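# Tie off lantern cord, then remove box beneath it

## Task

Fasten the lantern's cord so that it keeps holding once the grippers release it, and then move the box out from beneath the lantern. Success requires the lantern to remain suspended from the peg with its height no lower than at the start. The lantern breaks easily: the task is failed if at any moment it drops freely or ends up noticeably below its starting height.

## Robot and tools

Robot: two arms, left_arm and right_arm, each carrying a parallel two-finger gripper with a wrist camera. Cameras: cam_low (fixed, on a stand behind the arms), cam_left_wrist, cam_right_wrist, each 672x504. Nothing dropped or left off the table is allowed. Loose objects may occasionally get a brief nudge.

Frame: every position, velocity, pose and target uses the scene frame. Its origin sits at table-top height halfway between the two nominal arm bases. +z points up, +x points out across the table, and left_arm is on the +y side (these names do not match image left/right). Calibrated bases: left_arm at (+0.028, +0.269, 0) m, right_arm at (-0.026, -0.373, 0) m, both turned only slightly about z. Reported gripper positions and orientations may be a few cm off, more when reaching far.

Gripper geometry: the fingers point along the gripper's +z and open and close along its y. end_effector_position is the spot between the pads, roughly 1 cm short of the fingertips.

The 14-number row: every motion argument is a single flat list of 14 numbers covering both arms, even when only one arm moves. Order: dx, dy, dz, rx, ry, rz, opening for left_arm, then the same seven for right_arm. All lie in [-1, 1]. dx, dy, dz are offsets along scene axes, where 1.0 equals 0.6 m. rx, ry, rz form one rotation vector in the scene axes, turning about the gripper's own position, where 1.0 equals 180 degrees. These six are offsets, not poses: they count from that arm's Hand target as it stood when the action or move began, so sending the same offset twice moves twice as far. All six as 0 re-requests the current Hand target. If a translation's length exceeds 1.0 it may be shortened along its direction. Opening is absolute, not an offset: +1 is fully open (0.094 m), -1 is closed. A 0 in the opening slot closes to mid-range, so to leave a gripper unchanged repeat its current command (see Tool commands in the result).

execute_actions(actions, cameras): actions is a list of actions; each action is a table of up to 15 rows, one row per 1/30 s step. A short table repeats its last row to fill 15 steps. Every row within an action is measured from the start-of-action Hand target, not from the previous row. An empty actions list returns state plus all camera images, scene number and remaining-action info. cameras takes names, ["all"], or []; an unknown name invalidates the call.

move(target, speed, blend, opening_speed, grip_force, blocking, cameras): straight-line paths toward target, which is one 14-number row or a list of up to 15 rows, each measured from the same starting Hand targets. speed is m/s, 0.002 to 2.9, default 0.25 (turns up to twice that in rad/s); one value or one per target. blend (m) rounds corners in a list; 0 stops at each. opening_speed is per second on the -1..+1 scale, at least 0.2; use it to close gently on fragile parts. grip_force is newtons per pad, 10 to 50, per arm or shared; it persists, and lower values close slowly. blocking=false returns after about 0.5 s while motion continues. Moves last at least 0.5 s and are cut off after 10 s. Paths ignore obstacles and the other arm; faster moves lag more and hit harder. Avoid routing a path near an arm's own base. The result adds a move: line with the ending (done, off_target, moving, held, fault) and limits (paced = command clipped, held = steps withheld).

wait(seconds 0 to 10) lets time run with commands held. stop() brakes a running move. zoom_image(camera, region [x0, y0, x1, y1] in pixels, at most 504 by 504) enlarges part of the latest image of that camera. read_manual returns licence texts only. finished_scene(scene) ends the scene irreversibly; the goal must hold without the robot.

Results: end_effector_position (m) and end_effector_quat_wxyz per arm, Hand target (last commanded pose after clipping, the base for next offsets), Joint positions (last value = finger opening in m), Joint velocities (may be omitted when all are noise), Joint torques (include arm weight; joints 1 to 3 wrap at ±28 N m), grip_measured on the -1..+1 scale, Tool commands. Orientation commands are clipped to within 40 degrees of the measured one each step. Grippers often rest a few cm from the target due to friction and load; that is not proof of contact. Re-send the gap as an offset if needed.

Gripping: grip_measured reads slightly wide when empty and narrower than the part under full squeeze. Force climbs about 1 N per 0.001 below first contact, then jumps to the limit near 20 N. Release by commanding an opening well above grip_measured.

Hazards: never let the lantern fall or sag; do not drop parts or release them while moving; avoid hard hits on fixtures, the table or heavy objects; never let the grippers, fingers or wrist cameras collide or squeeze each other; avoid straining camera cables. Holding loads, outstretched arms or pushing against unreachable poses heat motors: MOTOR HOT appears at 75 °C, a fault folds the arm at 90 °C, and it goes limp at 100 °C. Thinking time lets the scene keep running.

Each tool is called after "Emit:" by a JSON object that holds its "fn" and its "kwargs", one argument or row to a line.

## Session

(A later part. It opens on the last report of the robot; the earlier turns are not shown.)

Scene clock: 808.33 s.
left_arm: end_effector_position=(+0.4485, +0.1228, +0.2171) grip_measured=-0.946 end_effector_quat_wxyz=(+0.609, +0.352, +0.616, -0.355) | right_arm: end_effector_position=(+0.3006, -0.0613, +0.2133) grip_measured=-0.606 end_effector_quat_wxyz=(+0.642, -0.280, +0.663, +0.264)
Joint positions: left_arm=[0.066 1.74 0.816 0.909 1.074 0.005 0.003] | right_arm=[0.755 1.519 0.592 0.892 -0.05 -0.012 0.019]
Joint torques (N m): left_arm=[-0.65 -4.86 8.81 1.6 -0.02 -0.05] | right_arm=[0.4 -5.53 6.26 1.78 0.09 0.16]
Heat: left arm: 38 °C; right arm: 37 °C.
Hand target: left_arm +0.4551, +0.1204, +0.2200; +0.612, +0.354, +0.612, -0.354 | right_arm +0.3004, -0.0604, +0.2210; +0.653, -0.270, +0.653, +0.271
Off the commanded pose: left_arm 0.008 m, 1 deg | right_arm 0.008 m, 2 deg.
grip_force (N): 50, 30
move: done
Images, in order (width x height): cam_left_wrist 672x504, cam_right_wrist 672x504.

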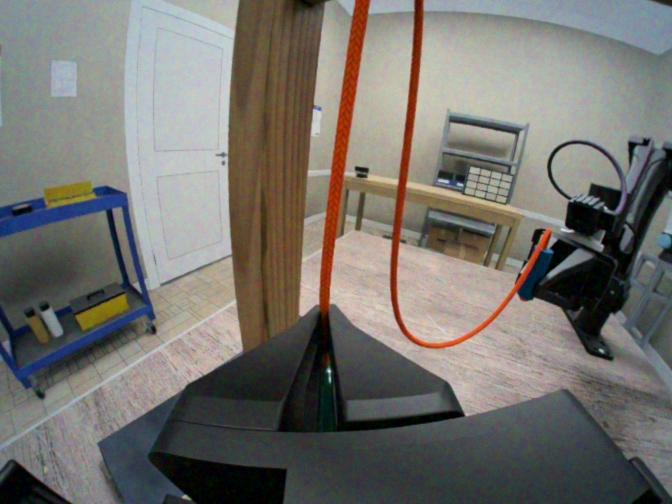

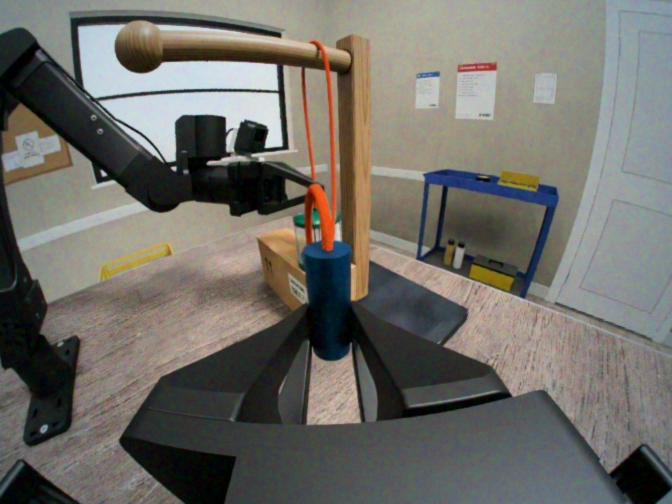

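Emit:
{"fn": "move", "kwargs": {
  "target": [0,0,0.1667,0,0,0,-1.0, 0,0,0,0,0,0,-0.85],
  "speed": 0.06,
  "cameras": ["cam_low","cam_right_wrist"]
}}

Emit:
{"fn": "zoom_image", "kwargs": {
  "camera": "cam_low",
  "region": [360, 60, 580, 340]
}}

Scene clock: 828.93 s.
left_arm: end_effector_position=(+0.4597, +0.1237, +0.2834) grip_measured=-0.946 end_effector_quat_wxyz=(+0.583, +0.333, +0.642, -0.369) | right_arm: end_effector_position=(+0.3006, -0.0613, +0.2133) grip_measured=-0.606 end_effector_quat_wxyz=(+0.642, -0.280, +0.663, +0.264)
Joint positions: left_arm=[0.066 1.62 1.043 0.479 1.067 0.001 0.003] | right_arm=[0.755 1.519 0.592 0.892 -0.05 -0.012 0.019]
Joint torques (N m): left_arm=[-0.59 -9.36 10.69 1.67 0.09 -0.02] | right_arm=[0.4 -5.53 6.24 1.78 0.09 0.15]
Heat: left arm: 38 °C; right arm: 38 °C.
Hand target: left_arm +0.4551, +0.1204, +0.3201; +0.612, +0.354, +0.612, -0.354 | right_arm +0.3004, -0.0604, +0.2210; +0.653, -0.270, +0.653, +0.271
Off the commanded pose: left_arm 0.037 m, 6 deg | right_arm 0.008 m, 2 deg.
grip_force (N): 50, 30
move: off_target (left_arm)
Images, in order (width x height): cam_low 672x504, cam_right_wrist 672x504.

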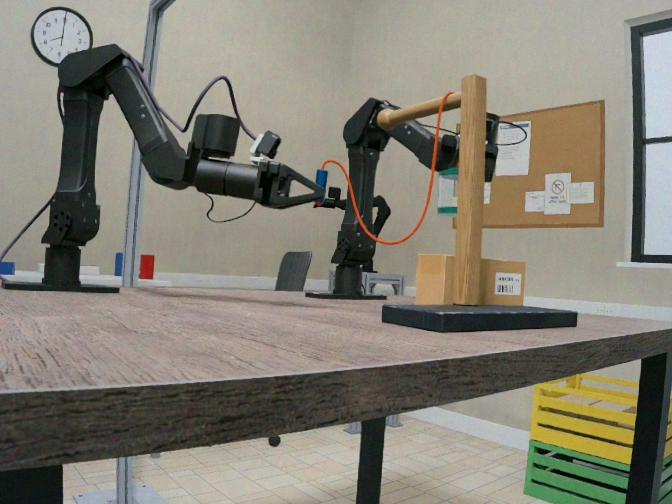

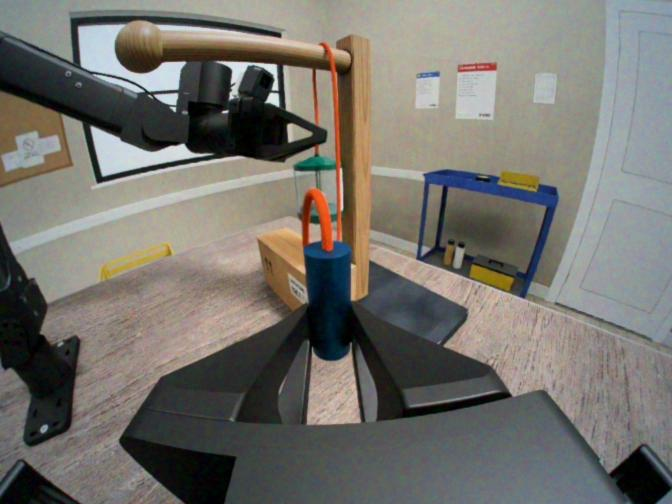

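Scaled by 1.800 from the camera's 672x504 image, which has a finer 960x720 frame.

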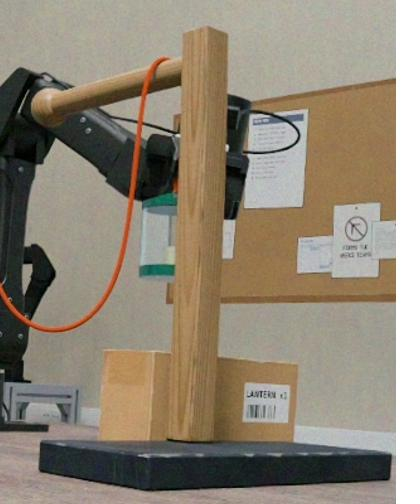

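Emit:
{"fn": "move", "kwargs": {
  "target": [-0.03,0,0.1,0,0,0,-1.0, -0.025,0.134,-0.085,0,0,0,-0.85],
  "speed": 0.08,
  "cameras": ["all"]
}}

Scene clock: 926.43 s.
left_arm: end_effector_position=(+0.4464, +0.1234, +0.3432) grip_measured=-0.946 end_effector_quat_wxyz=(+0.583, +0.333, +0.643, -0.368) | right_arm: end_effector_position=(+0.2804, +0.0135, +0.1496) grip_measured=-0.606 end_effector_quat_wxyz=(+0.633, -0.289, +0.671, +0.257)
Joint positions: left_arm=[0.066 1.519 1.186 0.233 1.066 0.001 0.003] | right_arm=[0.973 1.869 0.683 1.118 0.164 -0.01 0.019]
Joint torques (N m): left_arm=[-0.51 -8.54 11.12 1.72 0.12 -0.02] | right_arm=[0.25 -7.66 8.05 1.77 0.11 0.14]
Heat: left arm: 44 °C; right arm: 39 °C.
Hand target: left_arm +0.4372, +0.1204, +0.3800; +0.612, +0.354, +0.612, -0.354 | right_arm +0.2854, +0.0200, +0.1700; +0.653, -0.270, +0.653, +0.271
Off the commanded pose: left_arm 0.038 m, 6 deg | right_arm 0.022 m, 4 deg.
grip_force (N): 50, 30
move: off_target (left_arm, right_arm)

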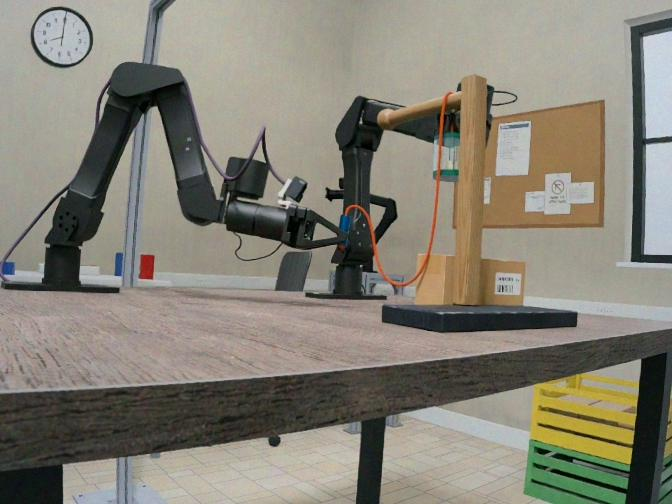

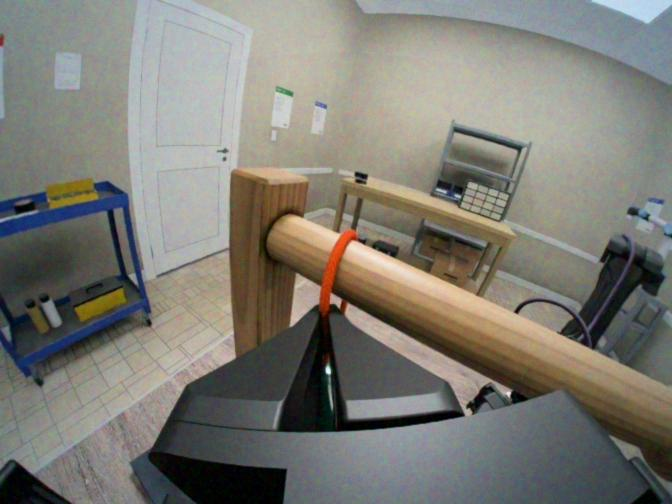

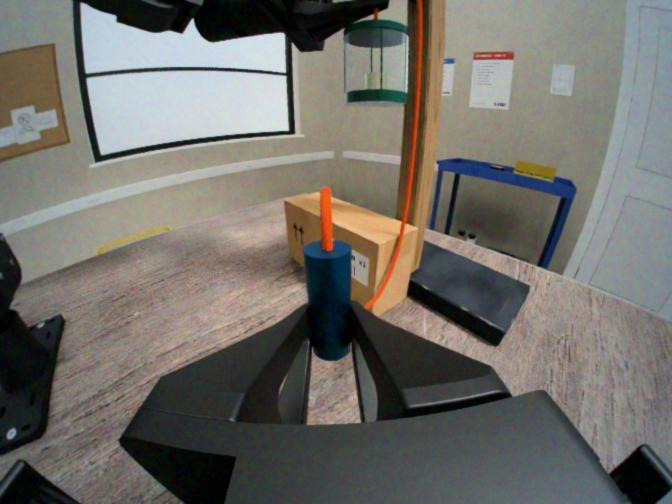

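Emit:
{"fn": "move", "kwargs": {
  "target": [0.01,0.005,-0.09,0,0,0,-1.0, -0.034,0.16,-0.02,0,0,0,-0.85],
  "speed": 0.09,
  "cameras": ["all"]
}}

Scene clock: 968.67 s.
left_arm: end_effector_position=(+0.4427, +0.1233, +0.3248) grip_measured=-0.946 end_effector_quat_wxyz=(+0.605, +0.346, +0.623, -0.356) | right_arm: end_effector_position=(+0.2620, +0.1107, +0.1485) grip_measured=-0.606 end_effector_quat_wxyz=(+0.646, -0.283, +0.657, +0.264)
Joint positions: left_arm=[0.066 1.519 1.07 0.416 1.066 0.004 0.003] | right_arm=[1.156 2.107 1.011 1.07 0.347 -0.01 0.019]
Joint torques (N m): left_arm=[0.2 -4.72 7.25 1.94 0.16 0] | right_arm=[0.14 -9.95 8.32 1.39 0.12 0.13]
Heat: left arm: 40 °C; right arm: 39 °C.
Hand target: left_arm +0.4432, +0.1234, +0.3260; +0.612, +0.354, +0.612, -0.354 | right_arm +0.2650, +0.1159, +0.1581; +0.654, -0.270, +0.653, +0.271
Off the commanded pose: left_arm 0.001 m, 2 deg | right_arm 0.011 m, 2 deg.
grip_force (N): 50, 30
move: off_target (right_arm)

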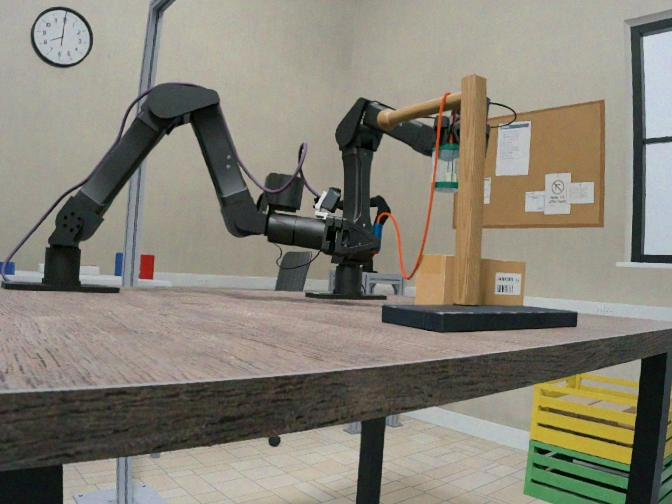

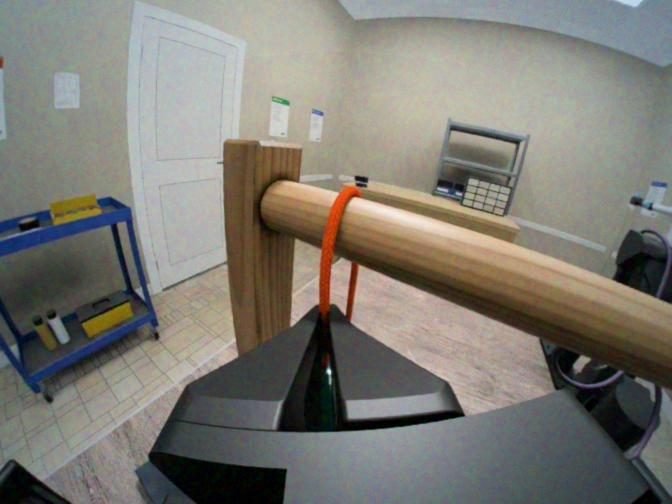

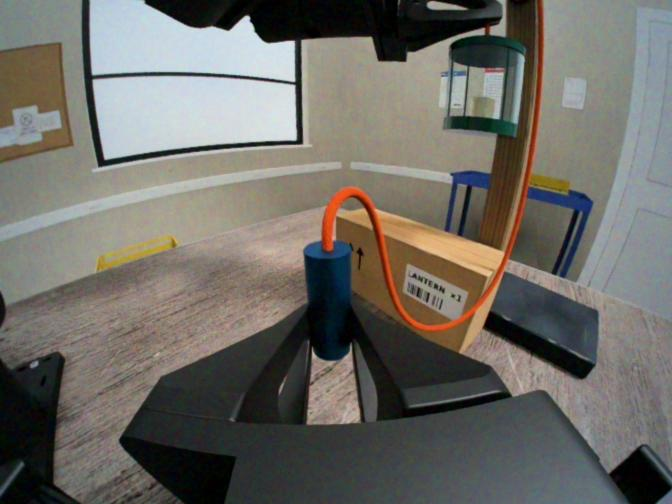

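Emit:
{"fn": "move", "kwargs": {
  "target": [0,0,-0.04,0,0,-0.0667,-1.0, -0.03,0.06,0.03,0,0,0,-0.85],
  "speed": 0.1,
  "cameras": ["cam_left_wrist","cam_right_wrist"]
}}

Scene clock: 1025.97 s.
left_arm: end_effector_position=(+0.4403, +0.1216, +0.2887) grip_measured=-0.946 end_effector_quat_wxyz=(+0.559, +0.398, +0.593, -0.422) | right_arm: end_effector_position=(+0.2457, +0.1461, +0.1665) grip_measured=-0.606 end_effector_quat_wxyz=(+0.647, -0.283, +0.658, +0.262)
Joint positions: left_arm=[0.101 1.669 1.089 0.508 1.298 0.013 0.003] | right_arm=[1.228 2.13 1.153 0.95 0.422 -0.01 0.019]
Joint torques (N m): left_arm=[0.62 -5.42 10.74 1.7 0.3 0.01] | right_arm=[0.29 -10.43 8.91 1.39 0.11 0.13]
Heat: left arm: 44 °C; right arm: 36 °C.
Hand target: left_arm +0.4432, +0.1234, +0.3020; +0.572, +0.416, +0.572, -0.416 | right_arm +0.2470, +0.1520, +0.1760; +0.654, -0.270, +0.653, +0.271
Off the commanded pose: left_arm 0.014 m, 4 deg | right_arm 0.011 m, 2 deg.
grip_force (N): 50, 30
move: off_target (left_arm, right_arm)
Images, in order (width x height): cam_left_wrist 672x504, cam_right_wrist 672x504.

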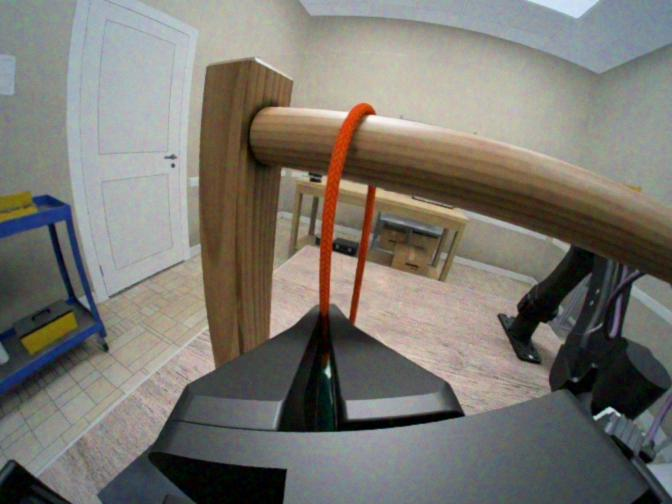

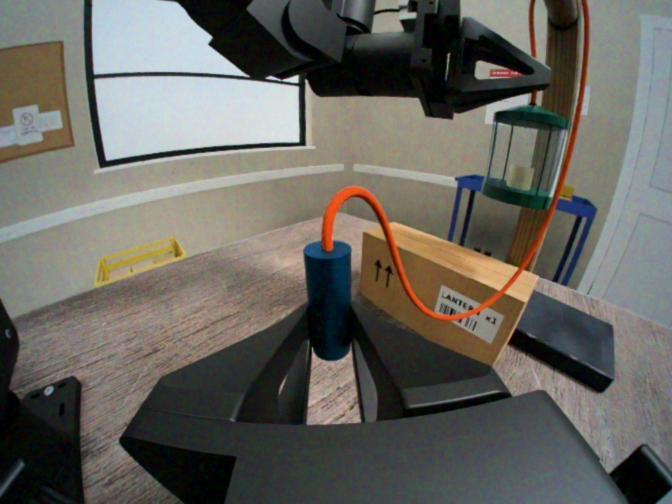

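Emit:
{"fn": "move", "kwargs": {
  "target": [
    [0,0,0,0,0,0,-1.0, 0.0017,0.0633,0.1733,0,0,0,-0.85],
    [0,0,0,0,0,0,-1.0, 0.0083,0.0633,0.4067,0,0,0,-0.85],
    [0,0,0,0,0,0,-1.0, 0.0183,-0.0533,0.5067,0,0,0,-0.85]
  ],
  "speed": 0.12,
  "blend": [0.03,0.03,0],
  "cameras": ["all"]
}}

Scene clock: 1043.03 s.
left_arm: end_effector_position=(+0.4401, +0.1216, +0.2890) grip_measured=-0.946 end_effector_quat_wxyz=(+0.560, +0.398, +0.592, -0.422) | right_arm: end_effector_position=(+0.2638, +0.1343, +0.4417) grip_measured=-0.606 end_effector_quat_wxyz=(+0.636, -0.290, +0.671, +0.247)
Joint positions: left_arm=[0.101 1.669 1.089 0.511 1.299 0.013 0.003] | right_arm=[1.181 1.915 2.048 -0.206 0.386 -0.01 0.019]
Joint torques (N m): left_arm=[0.64 -5.38 10.61 1.7 0.32 -0.03] | right_arm=[-0.24 -13.91 9.87 1.38 -0.04 0.12]
Heat: left arm: 43 °C; right arm: 35 °C.
Hand target: left_arm +0.4432, +0.1234, +0.3020; +0.572, +0.416, +0.572, -0.416 | right_arm +0.2581, +0.1199, +0.4800; +0.654, -0.270, +0.653, +0.271
Off the commanded pose: left_arm 0.013 m, 3 deg | right_arm 0.041 m, 5 deg.
grip_force (N): 50, 30
move: off_target (left_arm, right_arm)

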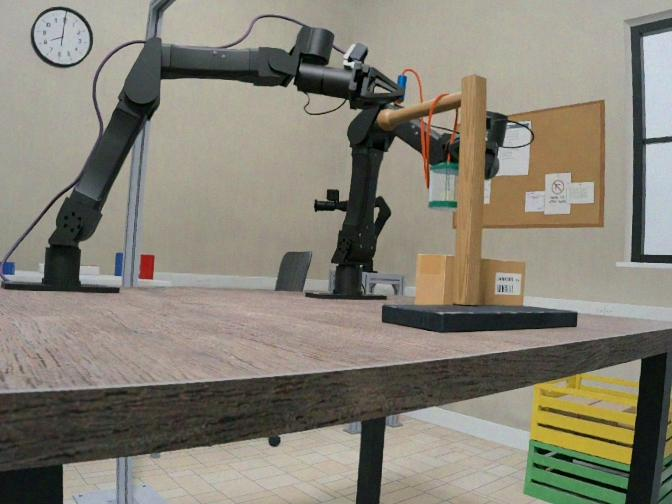

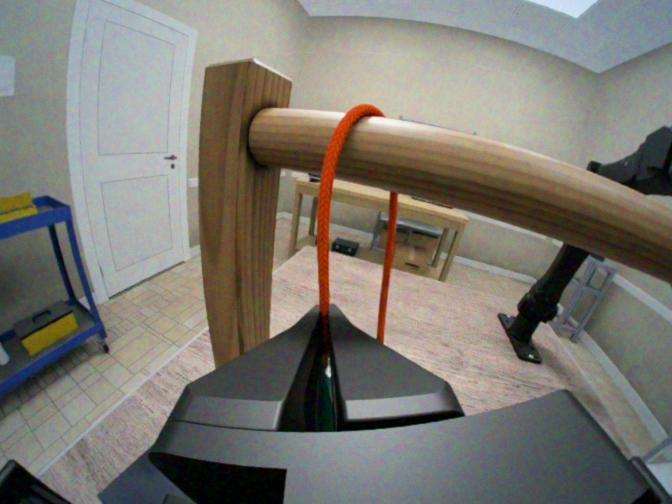

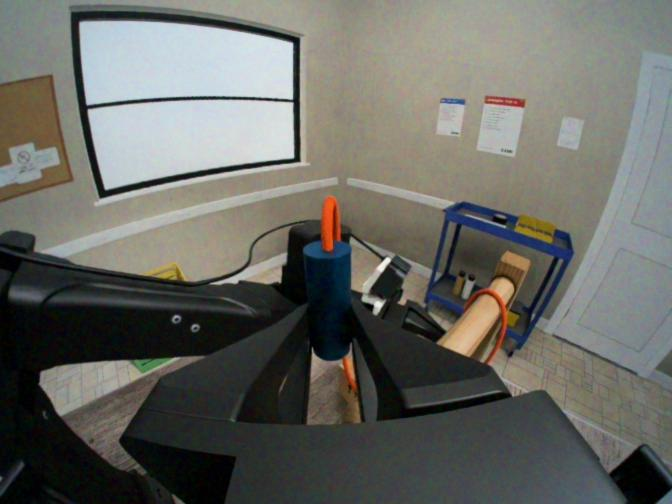

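Emit:
{"fn": "move", "kwargs": {
  "target": [
    [0,0,0,0,0,0,-1.0, 0.02,-0.1667,-0.0333,0,0,0,-0.85],
    [0,0,0,0,0,0,-1.0, 0.0533,-0.3,-0.2667,0,0,0,-0.85],
    [0,0,0,0,0,0,-1.0, 0.0117,-0.0333,-0.4667,0,0,0,-0.85]
  ],
  "speed": 0.12,
  "blend": [0.03,0.03,0],
  "cameras": ["all"]
}}

Scene clock: 1067.17 s.
left_arm: end_effector_position=(+0.4401, +0.1216, +0.2890) grip_measured=-0.946 end_effector_quat_wxyz=(+0.560, +0.398, +0.592, -0.422) | right_arm: end_effector_position=(+0.2620, +0.0933, +0.1782) grip_measured=-0.606 end_effector_quat_wxyz=(+0.635, -0.290, +0.669, +0.253)
Joint positions: left_arm=[0.101 1.669 1.089 0.511 1.299 0.013 0.003] | right_arm=[1.139 1.951 0.976 0.906 0.335 -0.008 0.019]
Joint torques (N m): left_arm=[0.61 -5.37 10.65 1.69 0.3 -0.02] | right_arm=[0.16 -9.42 9.07 1.72 0.07 0.11]
Heat: left arm: 42 °C; right arm: 36 °C.
Hand target: left_arm +0.4432, +0.1234, +0.3020; +0.572, +0.416, +0.572, -0.416 | right_arm +0.2649, +0.1001, +0.2000; +0.654, -0.270, +0.653, +0.271
Off the commanded pose: left_arm 0.013 m, 3 deg | right_arm 0.023 m, 4 deg.
grip_force (N): 50, 30
move: off_target (left_arm, right_arm)

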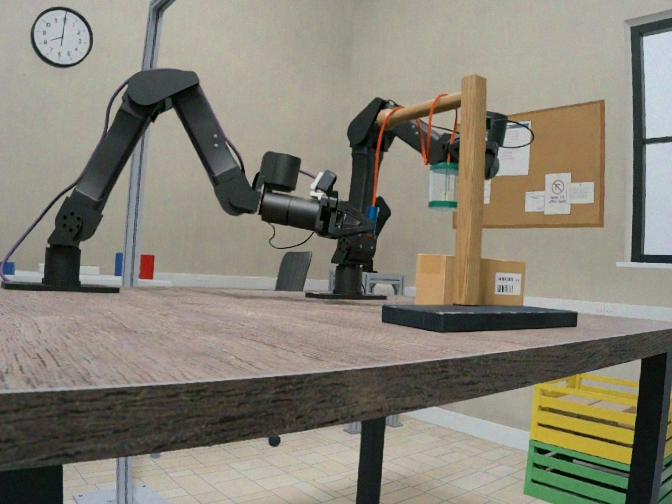

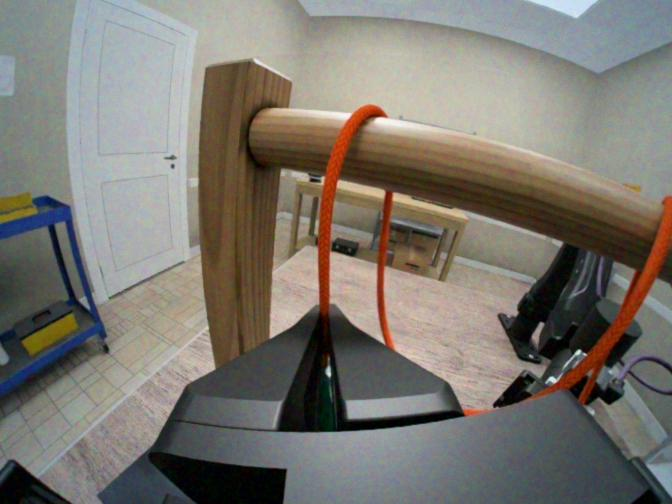

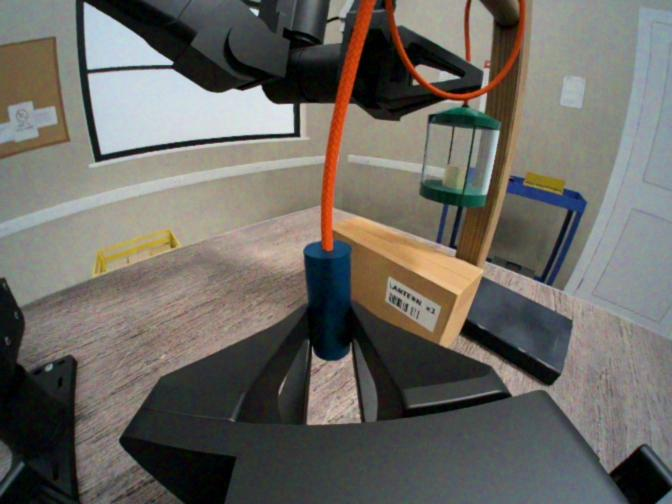

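Emit:
{"fn": "move", "kwargs": {
  "target": [
    [0,0,0,0,0,0,-1.0, 0.125,-0.2167,0.0333,0,0,0,-0.85],
    [0,0,0,0,0,0,-1.0, 0.2583,-0.45,-0.1333,0,0,0,-0.85]
  ],
  "speed": 0.12,
  "blend": [0.03,0],
  "cameras": ["all"]
}}

Scene clock: 1111.67 s.
left_arm: end_effector_position=(+0.4401, +0.1216, +0.2890) grip_measured=-0.946 end_effector_quat_wxyz=(+0.560, +0.399, +0.592, -0.421) | right_arm: end_effector_position=(+0.4155, -0.1728, +0.1063) grip_measured=-0.606 end_effector_quat_wxyz=(+0.636, -0.266, +0.673, +0.267)
Joint positions: left_arm=[0.101 1.669 1.089 0.511 1.299 0.013 0.003] | right_arm=[0.246 2.078 0.688 1.334 -0.541 -0.008 0.019]
Joint torques (N m): left_arm=[0.62 -5.33 10.69 1.69 0.31 -0.01] | right_arm=[-0.1 -8.28 6.2 1.66 -0.16 0.11]
Heat: left arm: 42 °C; right arm: 35 °C.
Hand target: left_arm +0.4432, +0.1234, +0.3020; +0.572, +0.416, +0.572, -0.416 | right_arm +0.4200, -0.1700, +0.1201; +0.654, -0.270, +0.653, +0.271
Off the commanded pose: left_arm 0.013 m, 3 deg | right_arm 0.015 m, 3 deg.
grip_force (N): 50, 30
move: off_target (left_arm, right_arm)

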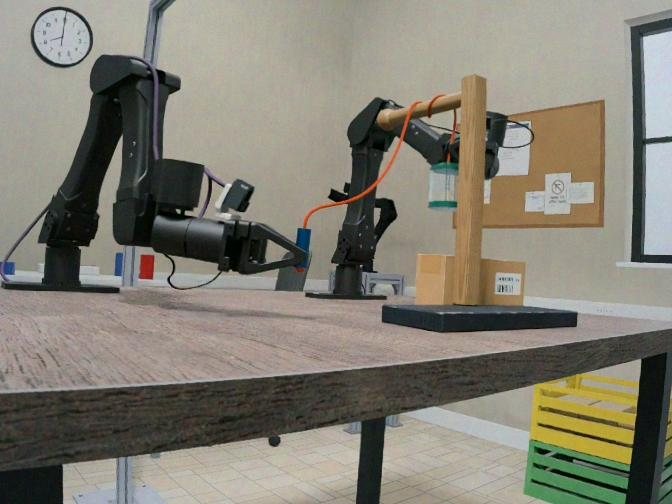

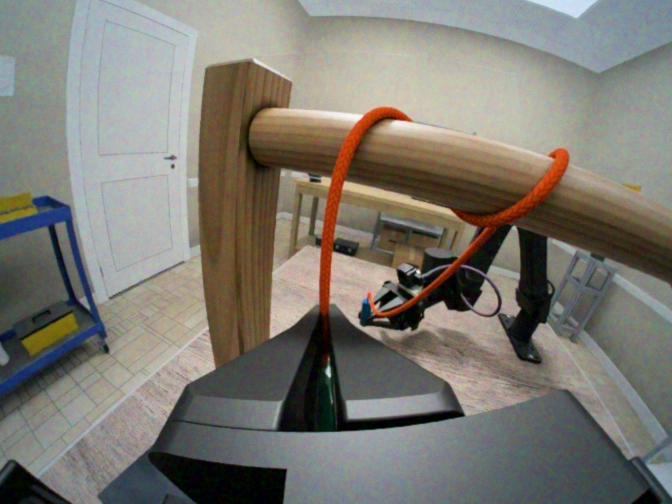

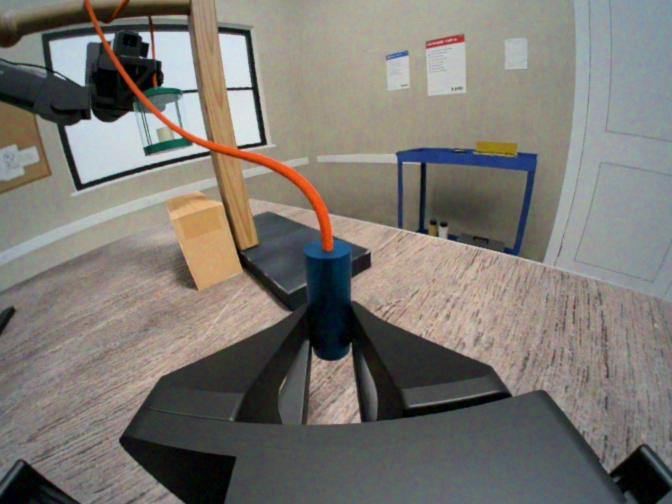

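Emit:
{"fn": "move", "kwargs": {
  "target": [0,0,0,0,0,0,-1.0, 0.2,0.0333,0.0667,0,0,0,-0.85],
  "speed": 0.12,
  "cameras": ["all"]
}}

Scene clock: 1139.43 s.
left_arm: end_effector_position=(+0.4401, +0.1216, +0.2890) grip_measured=-0.946 end_effector_quat_wxyz=(+0.560, +0.399, +0.592, -0.421) | right_arm: end_effector_position=(+0.5347, -0.1497, +0.1523) grip_measured=-0.606 end_effector_quat_wxyz=(+0.648, -0.269, +0.661, +0.267)
Joint positions: left_arm=[0.101 1.669 1.089 0.511 1.299 0.013 0.003] | right_arm=[0.233 2.245 1.276 0.949 -0.559 -0.007 0.019]
Joint torques (N m): left_arm=[0.64 -5.34 10.71 1.7 0.31 -0.02] | right_arm=[-0.47 -11.41 8.75 1.28 -0.15 0.11]
Heat: left arm: 42 °C; right arm: 35 °C.
Hand target: left_arm +0.4432, +0.1234, +0.3020; +0.572, +0.416, +0.572, -0.416 | right_arm +0.5399, -0.1500, +0.1601; +0.653, -0.270, +0.653, +0.271
Off the commanded pose: left_arm 0.013 m, 3 deg | right_arm 0.009 m, 1 deg.
grip_force (N): 50, 30
move: off_target (left_arm)

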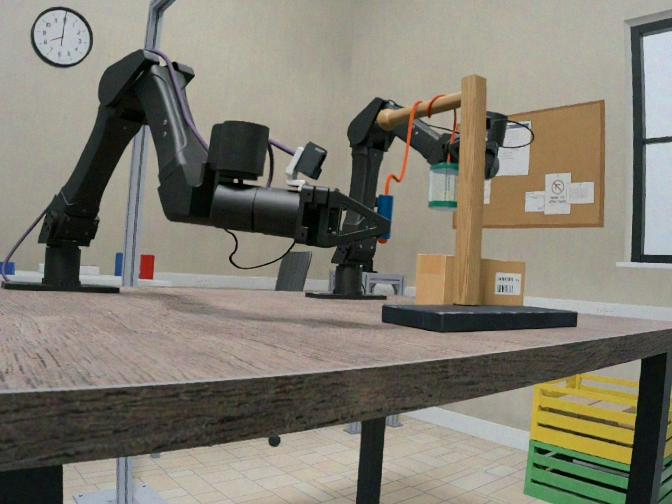

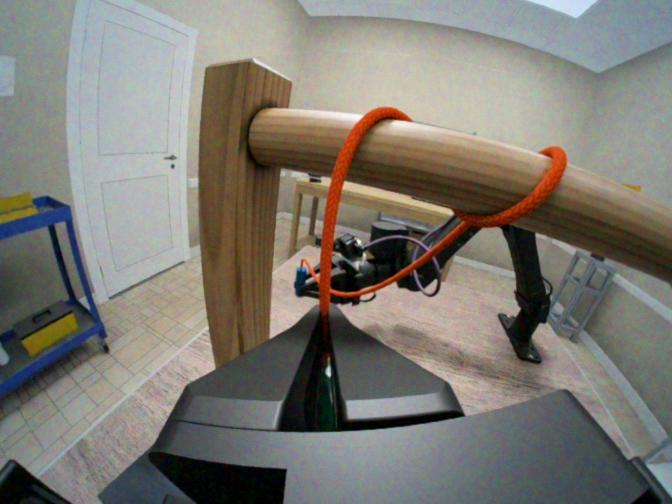

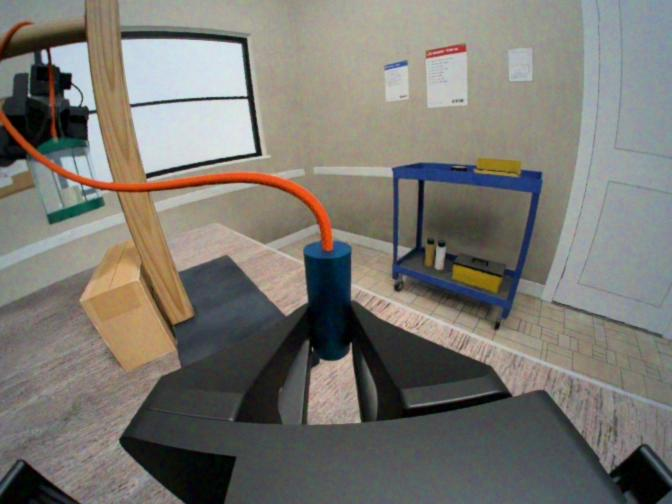

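Emit:
{"fn": "move", "kwargs": {
  "target": [
    [0,0,0,0,0,0,-1.0, -0.2333,0.1167,0.0167,0,0,0,-0.85],
    [0,0,0,0,0,0,-1.0, -0.4333,0.3833,0.0167,0,0,0,-0.85],
    [0,0,0,0,0,0,-1.0, -0.4833,0.55,0.15,0,0,0,-0.85],
    [0,0,0,0,0,0,-1.0, -0.48,0.5667,0.4333,0,0,0,-0.85],
    [0,0,0,0,0,0,-1.0, -0.47,0.45,0.5333,0,0,0,-0.85],
    [0,0,0,0,0,0,-1.0, -0.45,0.2833,0.4667,0,0,0,-0.85],
    [0,0,0,0,0,0,-1.0, -0.3,0.15,0.2,0,0,0,-0.85]
  ],
  "speed": 0.14,
  "blend": [0.03,0.03,0.03,0.03,0.03,0.03,0],
  "cameras": ["all"]
}}

Scene clock: 1187.60 s.
left_arm: end_effector_position=(+0.4401, +0.1216, +0.2890) grip_measured=-0.946 end_effector_quat_wxyz=(+0.560, +0.399, +0.592, -0.421) | right_arm: end_effector_position=(+0.3594, -0.0607, +0.2672) grip_measured=-0.606 end_effector_quat_wxyz=(+0.638, -0.274, +0.670, +0.263)
Joint positions: left_arm=[0.101 1.669 1.089 0.511 1.299 0.013 0.003] | right_arm=[0.637 1.56 0.898 0.615 -0.157 -0.006 0.019]
Joint torques (N m): left_arm=[0.64 -5.41 10.76 1.7 0.31 -0.02] | right_arm=[-0.2 -7.1 7.51 1.79 -0.08 0.08]
Heat: left arm: 42 °C; right arm: 35 °C.
Hand target: left_arm +0.4432, +0.1234, +0.3020; +0.572, +0.416, +0.572, -0.416 | right_arm +0.3599, -0.0600, +0.2801; +0.654, -0.270, +0.653, +0.271
Off the commanded pose: left_arm 0.013 m, 3 deg | right_arm 0.013 m, 3 deg.
grip_force (N): 50, 30
move: off_target (left_arm, right_arm)

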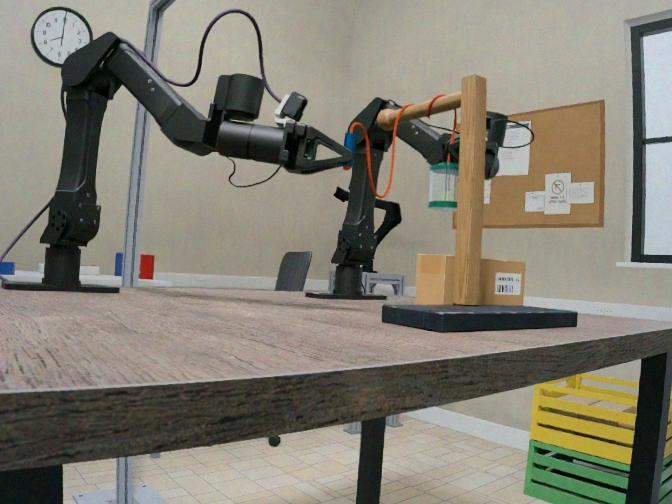

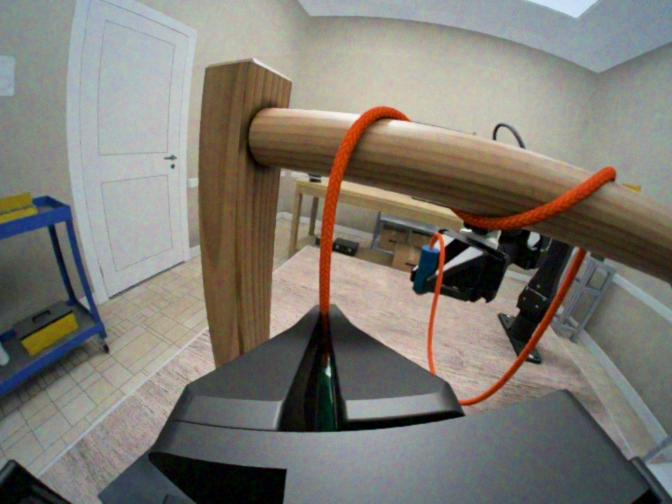

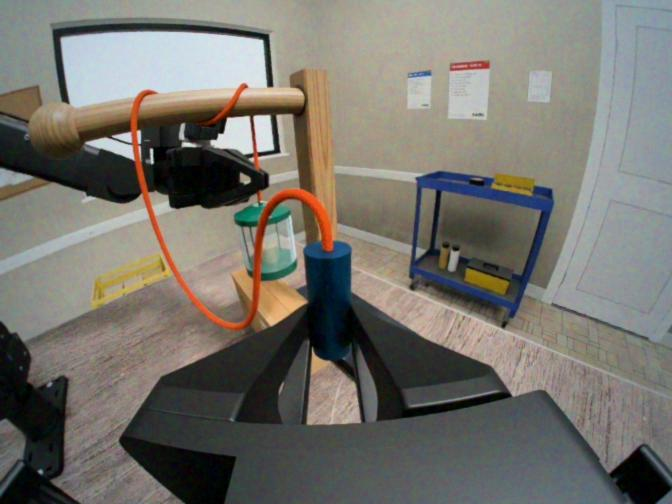

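Emit:
{"fn": "move", "kwargs": {
  "target": [0,0,0,0,0,0,-1.0, 0.3667,-0.1667,-0.2167,0,0,0,-0.85],
  "speed": 0.14,
  "cameras": ["cam_left_wrist","cam_right_wrist"]
}}

Scene clock: 1285.67 s.
left_arm: end_effector_position=(+0.4401, +0.1216, +0.2890) grip_measured=-0.946 end_effector_quat_wxyz=(+0.560, +0.399, +0.592, -0.421) | right_arm: end_effector_position=(+0.5747, -0.1621, +0.1353) grip_measured=-0.606 end_effector_quat_wxyz=(+0.639, -0.266, +0.669, +0.270)
Joint positions: left_arm=[0.101 1.669 1.089 0.511 1.299 0.013 0.003] | right_arm=[0.19 2.381 1.476 0.86 -0.602 -0.005 0.019]
Joint torques (N m): left_arm=[0.66 -5.39 10.67 1.69 0.31 -0.01] | right_arm=[-0.05 -12.79 9.28 1.43 -0.12 0.09]
Heat: left arm: 42 °C; right arm: 36 °C.
Hand target: left_arm +0.4432, +0.1234, +0.3020; +0.572, +0.416, +0.572, -0.416 | right_arm +0.5799, -0.1600, +0.1501; +0.654, -0.270, +0.653, +0.271
Off the commanded pose: left_arm 0.013 m, 3 deg | right_arm 0.016 m, 3 deg.
grip_force (N): 50, 30
move: off_target (left_arm, right_arm)
Images, in order (width x height): cam_left_wrist 672x504, cam_right_wrist 672x504.

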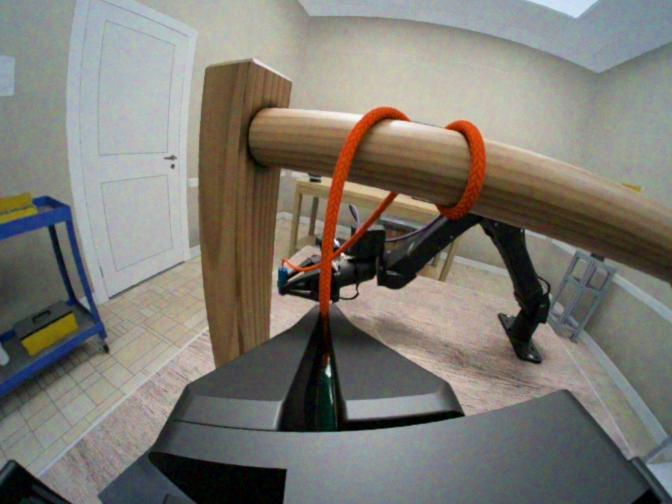

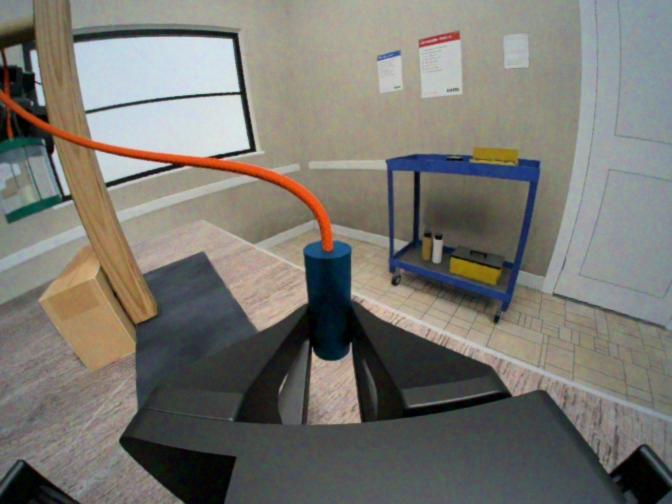

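Emit:
{"fn": "move", "kwargs": {
  "target": [
    [0,0,0,0,0,0,-1.0, -0.2667,0.1333,0.0167,0,0,0,-0.85],
    [0,0,0,0,0,0,-1.0, -0.4833,0.3833,0.025,0,0,0,-0.85],
    [0,0,0,0,0,0,-1.0, -0.5417,0.55,0.1333,0,0,0,-0.85],
    [0,0,0,0,0,0,-1.0, -0.5367,0.5833,0.35,0,0,0,-0.85],
    [0,0,0,0,0,0,-1.0, -0.5,0.575,0.4833,0,0,0,-0.85],
    [0,0,0,0,0,0,-1.0, -0.45,0.4833,0.55,0,0,0,-0.85],
    [0,0,0,0,0,0,-1.0, -0.3833,0.3667,0.55,0,0,0,-0.85],
    [0,0,0,0,0,0,-1.0, -0.3167,0.2667,0.4167,0,0,0,-0.85],
    [0,0,0,0,0,0,-1.0, -0.2333,0.1167,0.2,0,0,0,-0.85]
  ],
  "speed": 0.15,
  "blend": [0.03,0.03,0.03,0.02,0.02,0.02,0.02,0.03,0],
  "cameras": ["all"]
}}

Scene clock: 1342.53 s.
left_arm: end_effector_position=(+0.4401, +0.1216, +0.2890) grip_measured=-0.946 end_effector_quat_wxyz=(+0.560, +0.399, +0.592, -0.421) | right_arm: end_effector_position=(+0.4399, -0.0909, +0.2601) grip_measured=-0.606 end_effector_quat_wxyz=(+0.640, -0.271, +0.668, +0.266)
Joint positions: left_arm=[0.101 1.669 1.089 0.511 1.299 0.013 0.003] | right_arm=[0.444 1.774 1.096 0.637 -0.35 -0.005 0.019]
Joint torques (N m): left_arm=[0.53 -5.34 10.67 1.68 0.31 -0.02] | right_arm=[-0.08 -8.92 7.27 1.72 -0.09 0.08]
Heat: left arm: 43 °C; right arm: 37 °C.
Hand target: left_arm +0.4432, +0.1234, +0.3020; +0.572, +0.416, +0.572, -0.416 | right_arm +0.4399, -0.0900, +0.2701; +0.654, -0.270, +0.653, +0.271
Off the commanded pose: left_arm 0.013 m, 3 deg | right_arm 0.010 m, 2 deg.
grip_force (N): 50, 30
move: off_target (left_arm)

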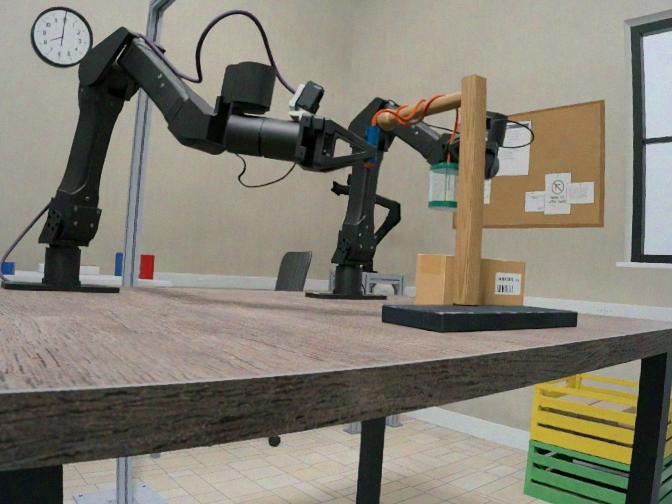

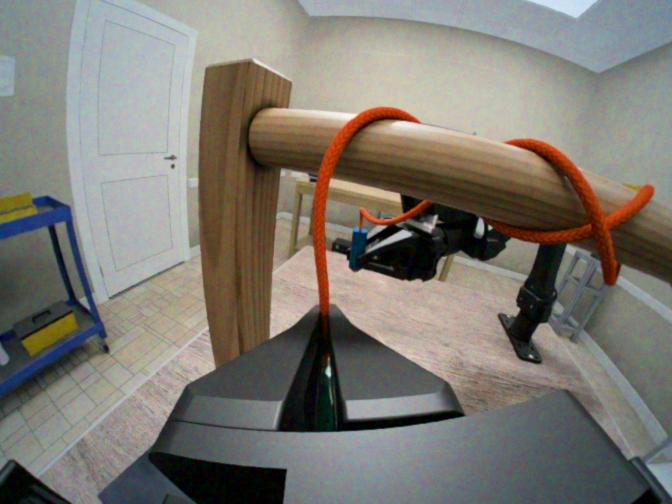

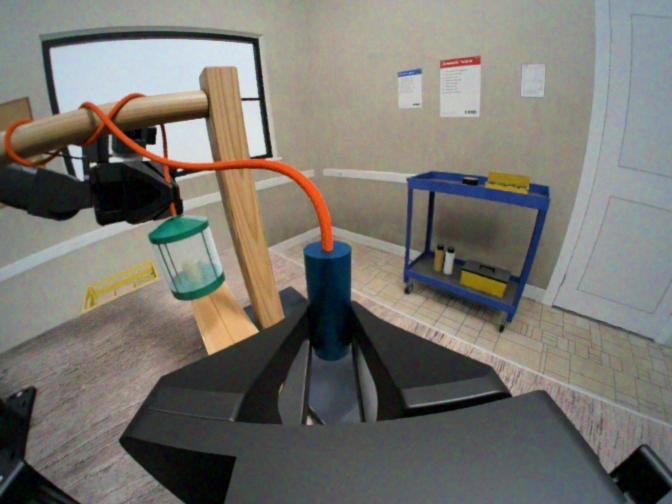

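Emit:
{"fn": "zoom_image", "kwargs": {
  "camera": "cam_left_wrist",
  "region": [310, 80, 672, 340]
}}

Emit:
{"fn": "zoom_image", "kwargs": {
  "camera": "cam_right_wrist",
  "region": [0, 50, 280, 310]
}}

Emit:
{"fn": "zoom_image", "kwargs": {
  "camera": "cam_low",
  "region": [340, 60, 500, 240]
}}

Scaled by 1.392 from the camera's 672x504 image, which has a finer 960x720 frame.

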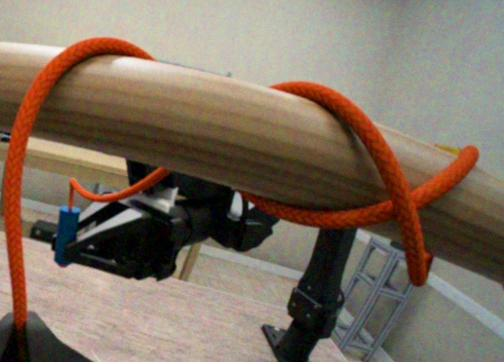

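Scaled by 1.800 from the camera's 672x504 image, which has a finer 960x720 frame.

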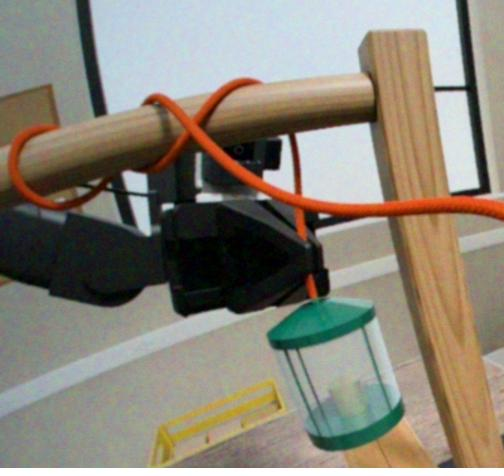

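Scaled by 2.800 from the camera's 672x504 image, which has a finer 960x720 frame.

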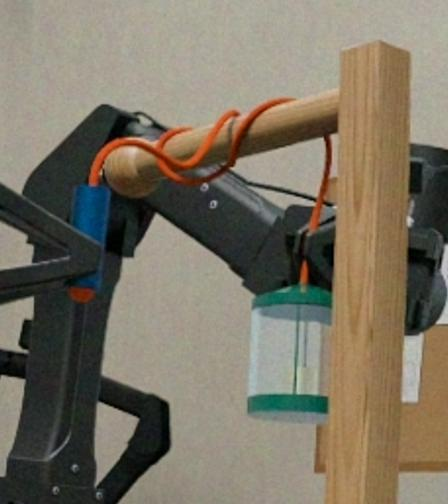

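Emit:
{"fn": "move", "kwargs": {
  "target": [
    [0,0,0,0,0,0,-1.0, 0.1,-0.05,-0.1167,0,0,0,-0.85],
    [0,0,0,0,0,0,-1.0, 0.1333,-0.0833,-0.15,0,0,0,-0.85]
  ],
  "speed": [0.14,0.06],
  "blend": [0.02,0],
  "cameras": ["all"]
}}

Emit:
{"fn": "zoom_image", "kwargs": {
  "camera": "cam_left_wrist",
  "region": [310, 80, 672, 340]
}}

Scene clock: 1368.90 s.
left_arm: end_effector_position=(+0.4400, +0.1215, +0.2895) grip_measured=-0.946 end_effector_quat_wxyz=(+0.560, +0.400, +0.591, -0.421) | right_arm: end_effector_position=(+0.5041, -0.1252, +0.1808) grip_measured=-0.606 end_effector_quat_wxyz=(+0.645, -0.290, +0.646, +0.287)
Joint positions: left_arm=[0.101 1.669 1.089 0.515 1.301 0.013 0.003] | right_arm=[0.283 2.132 1.202 0.926 -0.572 -0.005 0.019]
Joint velocities: left_arm=[within noise] | right_arm=[-0.007 0.017 -0.022 -0.154 -0.095 -0.037 0.001]
Joint torques (N m): left_arm=[0.62 -5.35 10.69 1.66 0.3 -0.02] | right_arm=[-1.84 -9.77 8.31 1.3 0.29 0.09]
Heat: left arm: 43 °C; right arm: 35 °C.
Hand target: left_arm +0.4432, +0.1234, +0.3020; +0.572, +0.416, +0.572, -0.416 | right_arm +0.5199, -0.1400, +0.1798; +0.653, -0.270, +0.653, +0.271
Off the commanded pose: left_arm 0.013 m, 3 deg | right_arm 0.022 m, 3 deg.
grip_force (N): 50, 30
move: off_target (left_arm, right_arm); blend cut to 0.0173 m at target 1

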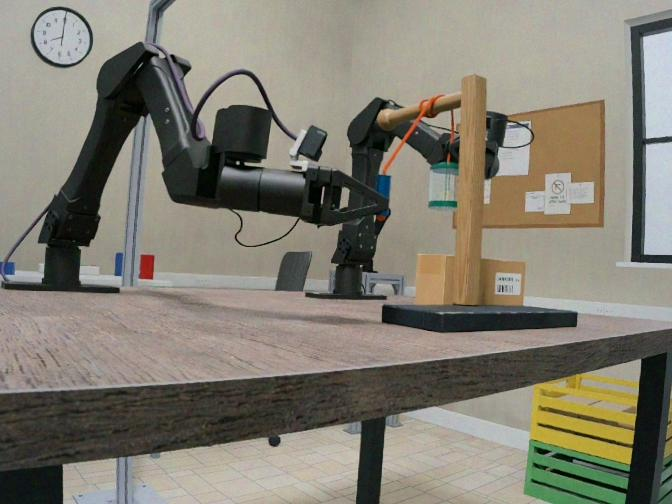

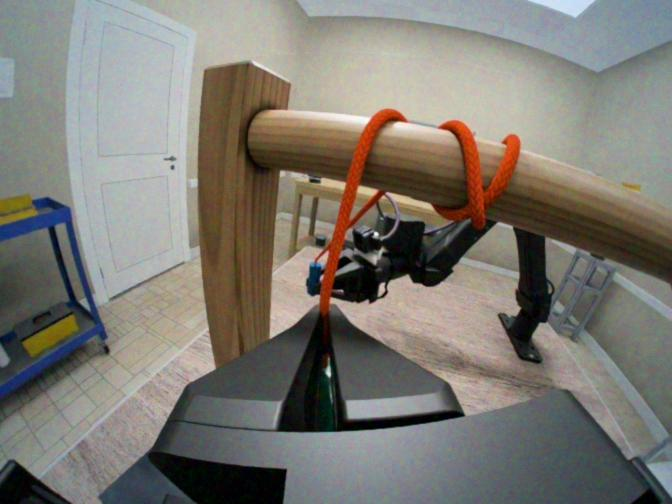

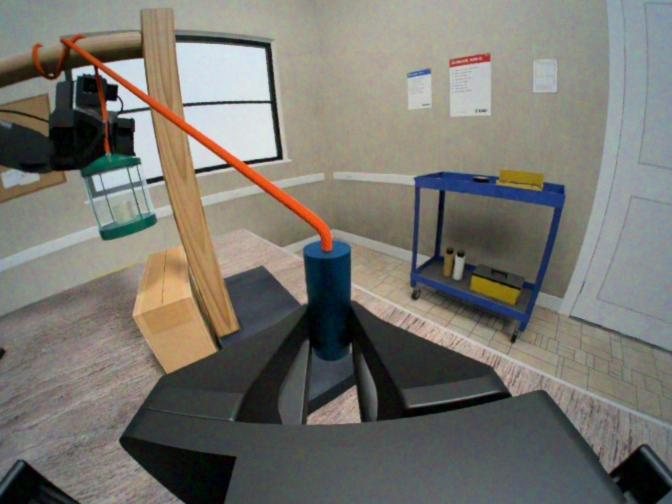

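Scaled by 1.392 from the camera's 672x504 image, which has a finer 960x720 frame.

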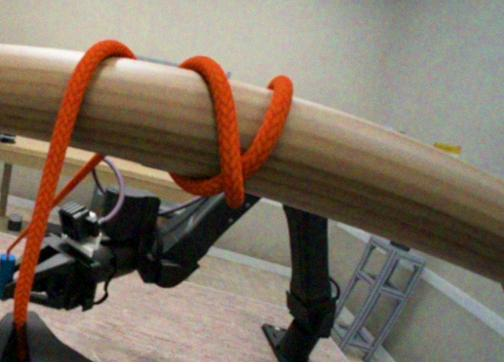

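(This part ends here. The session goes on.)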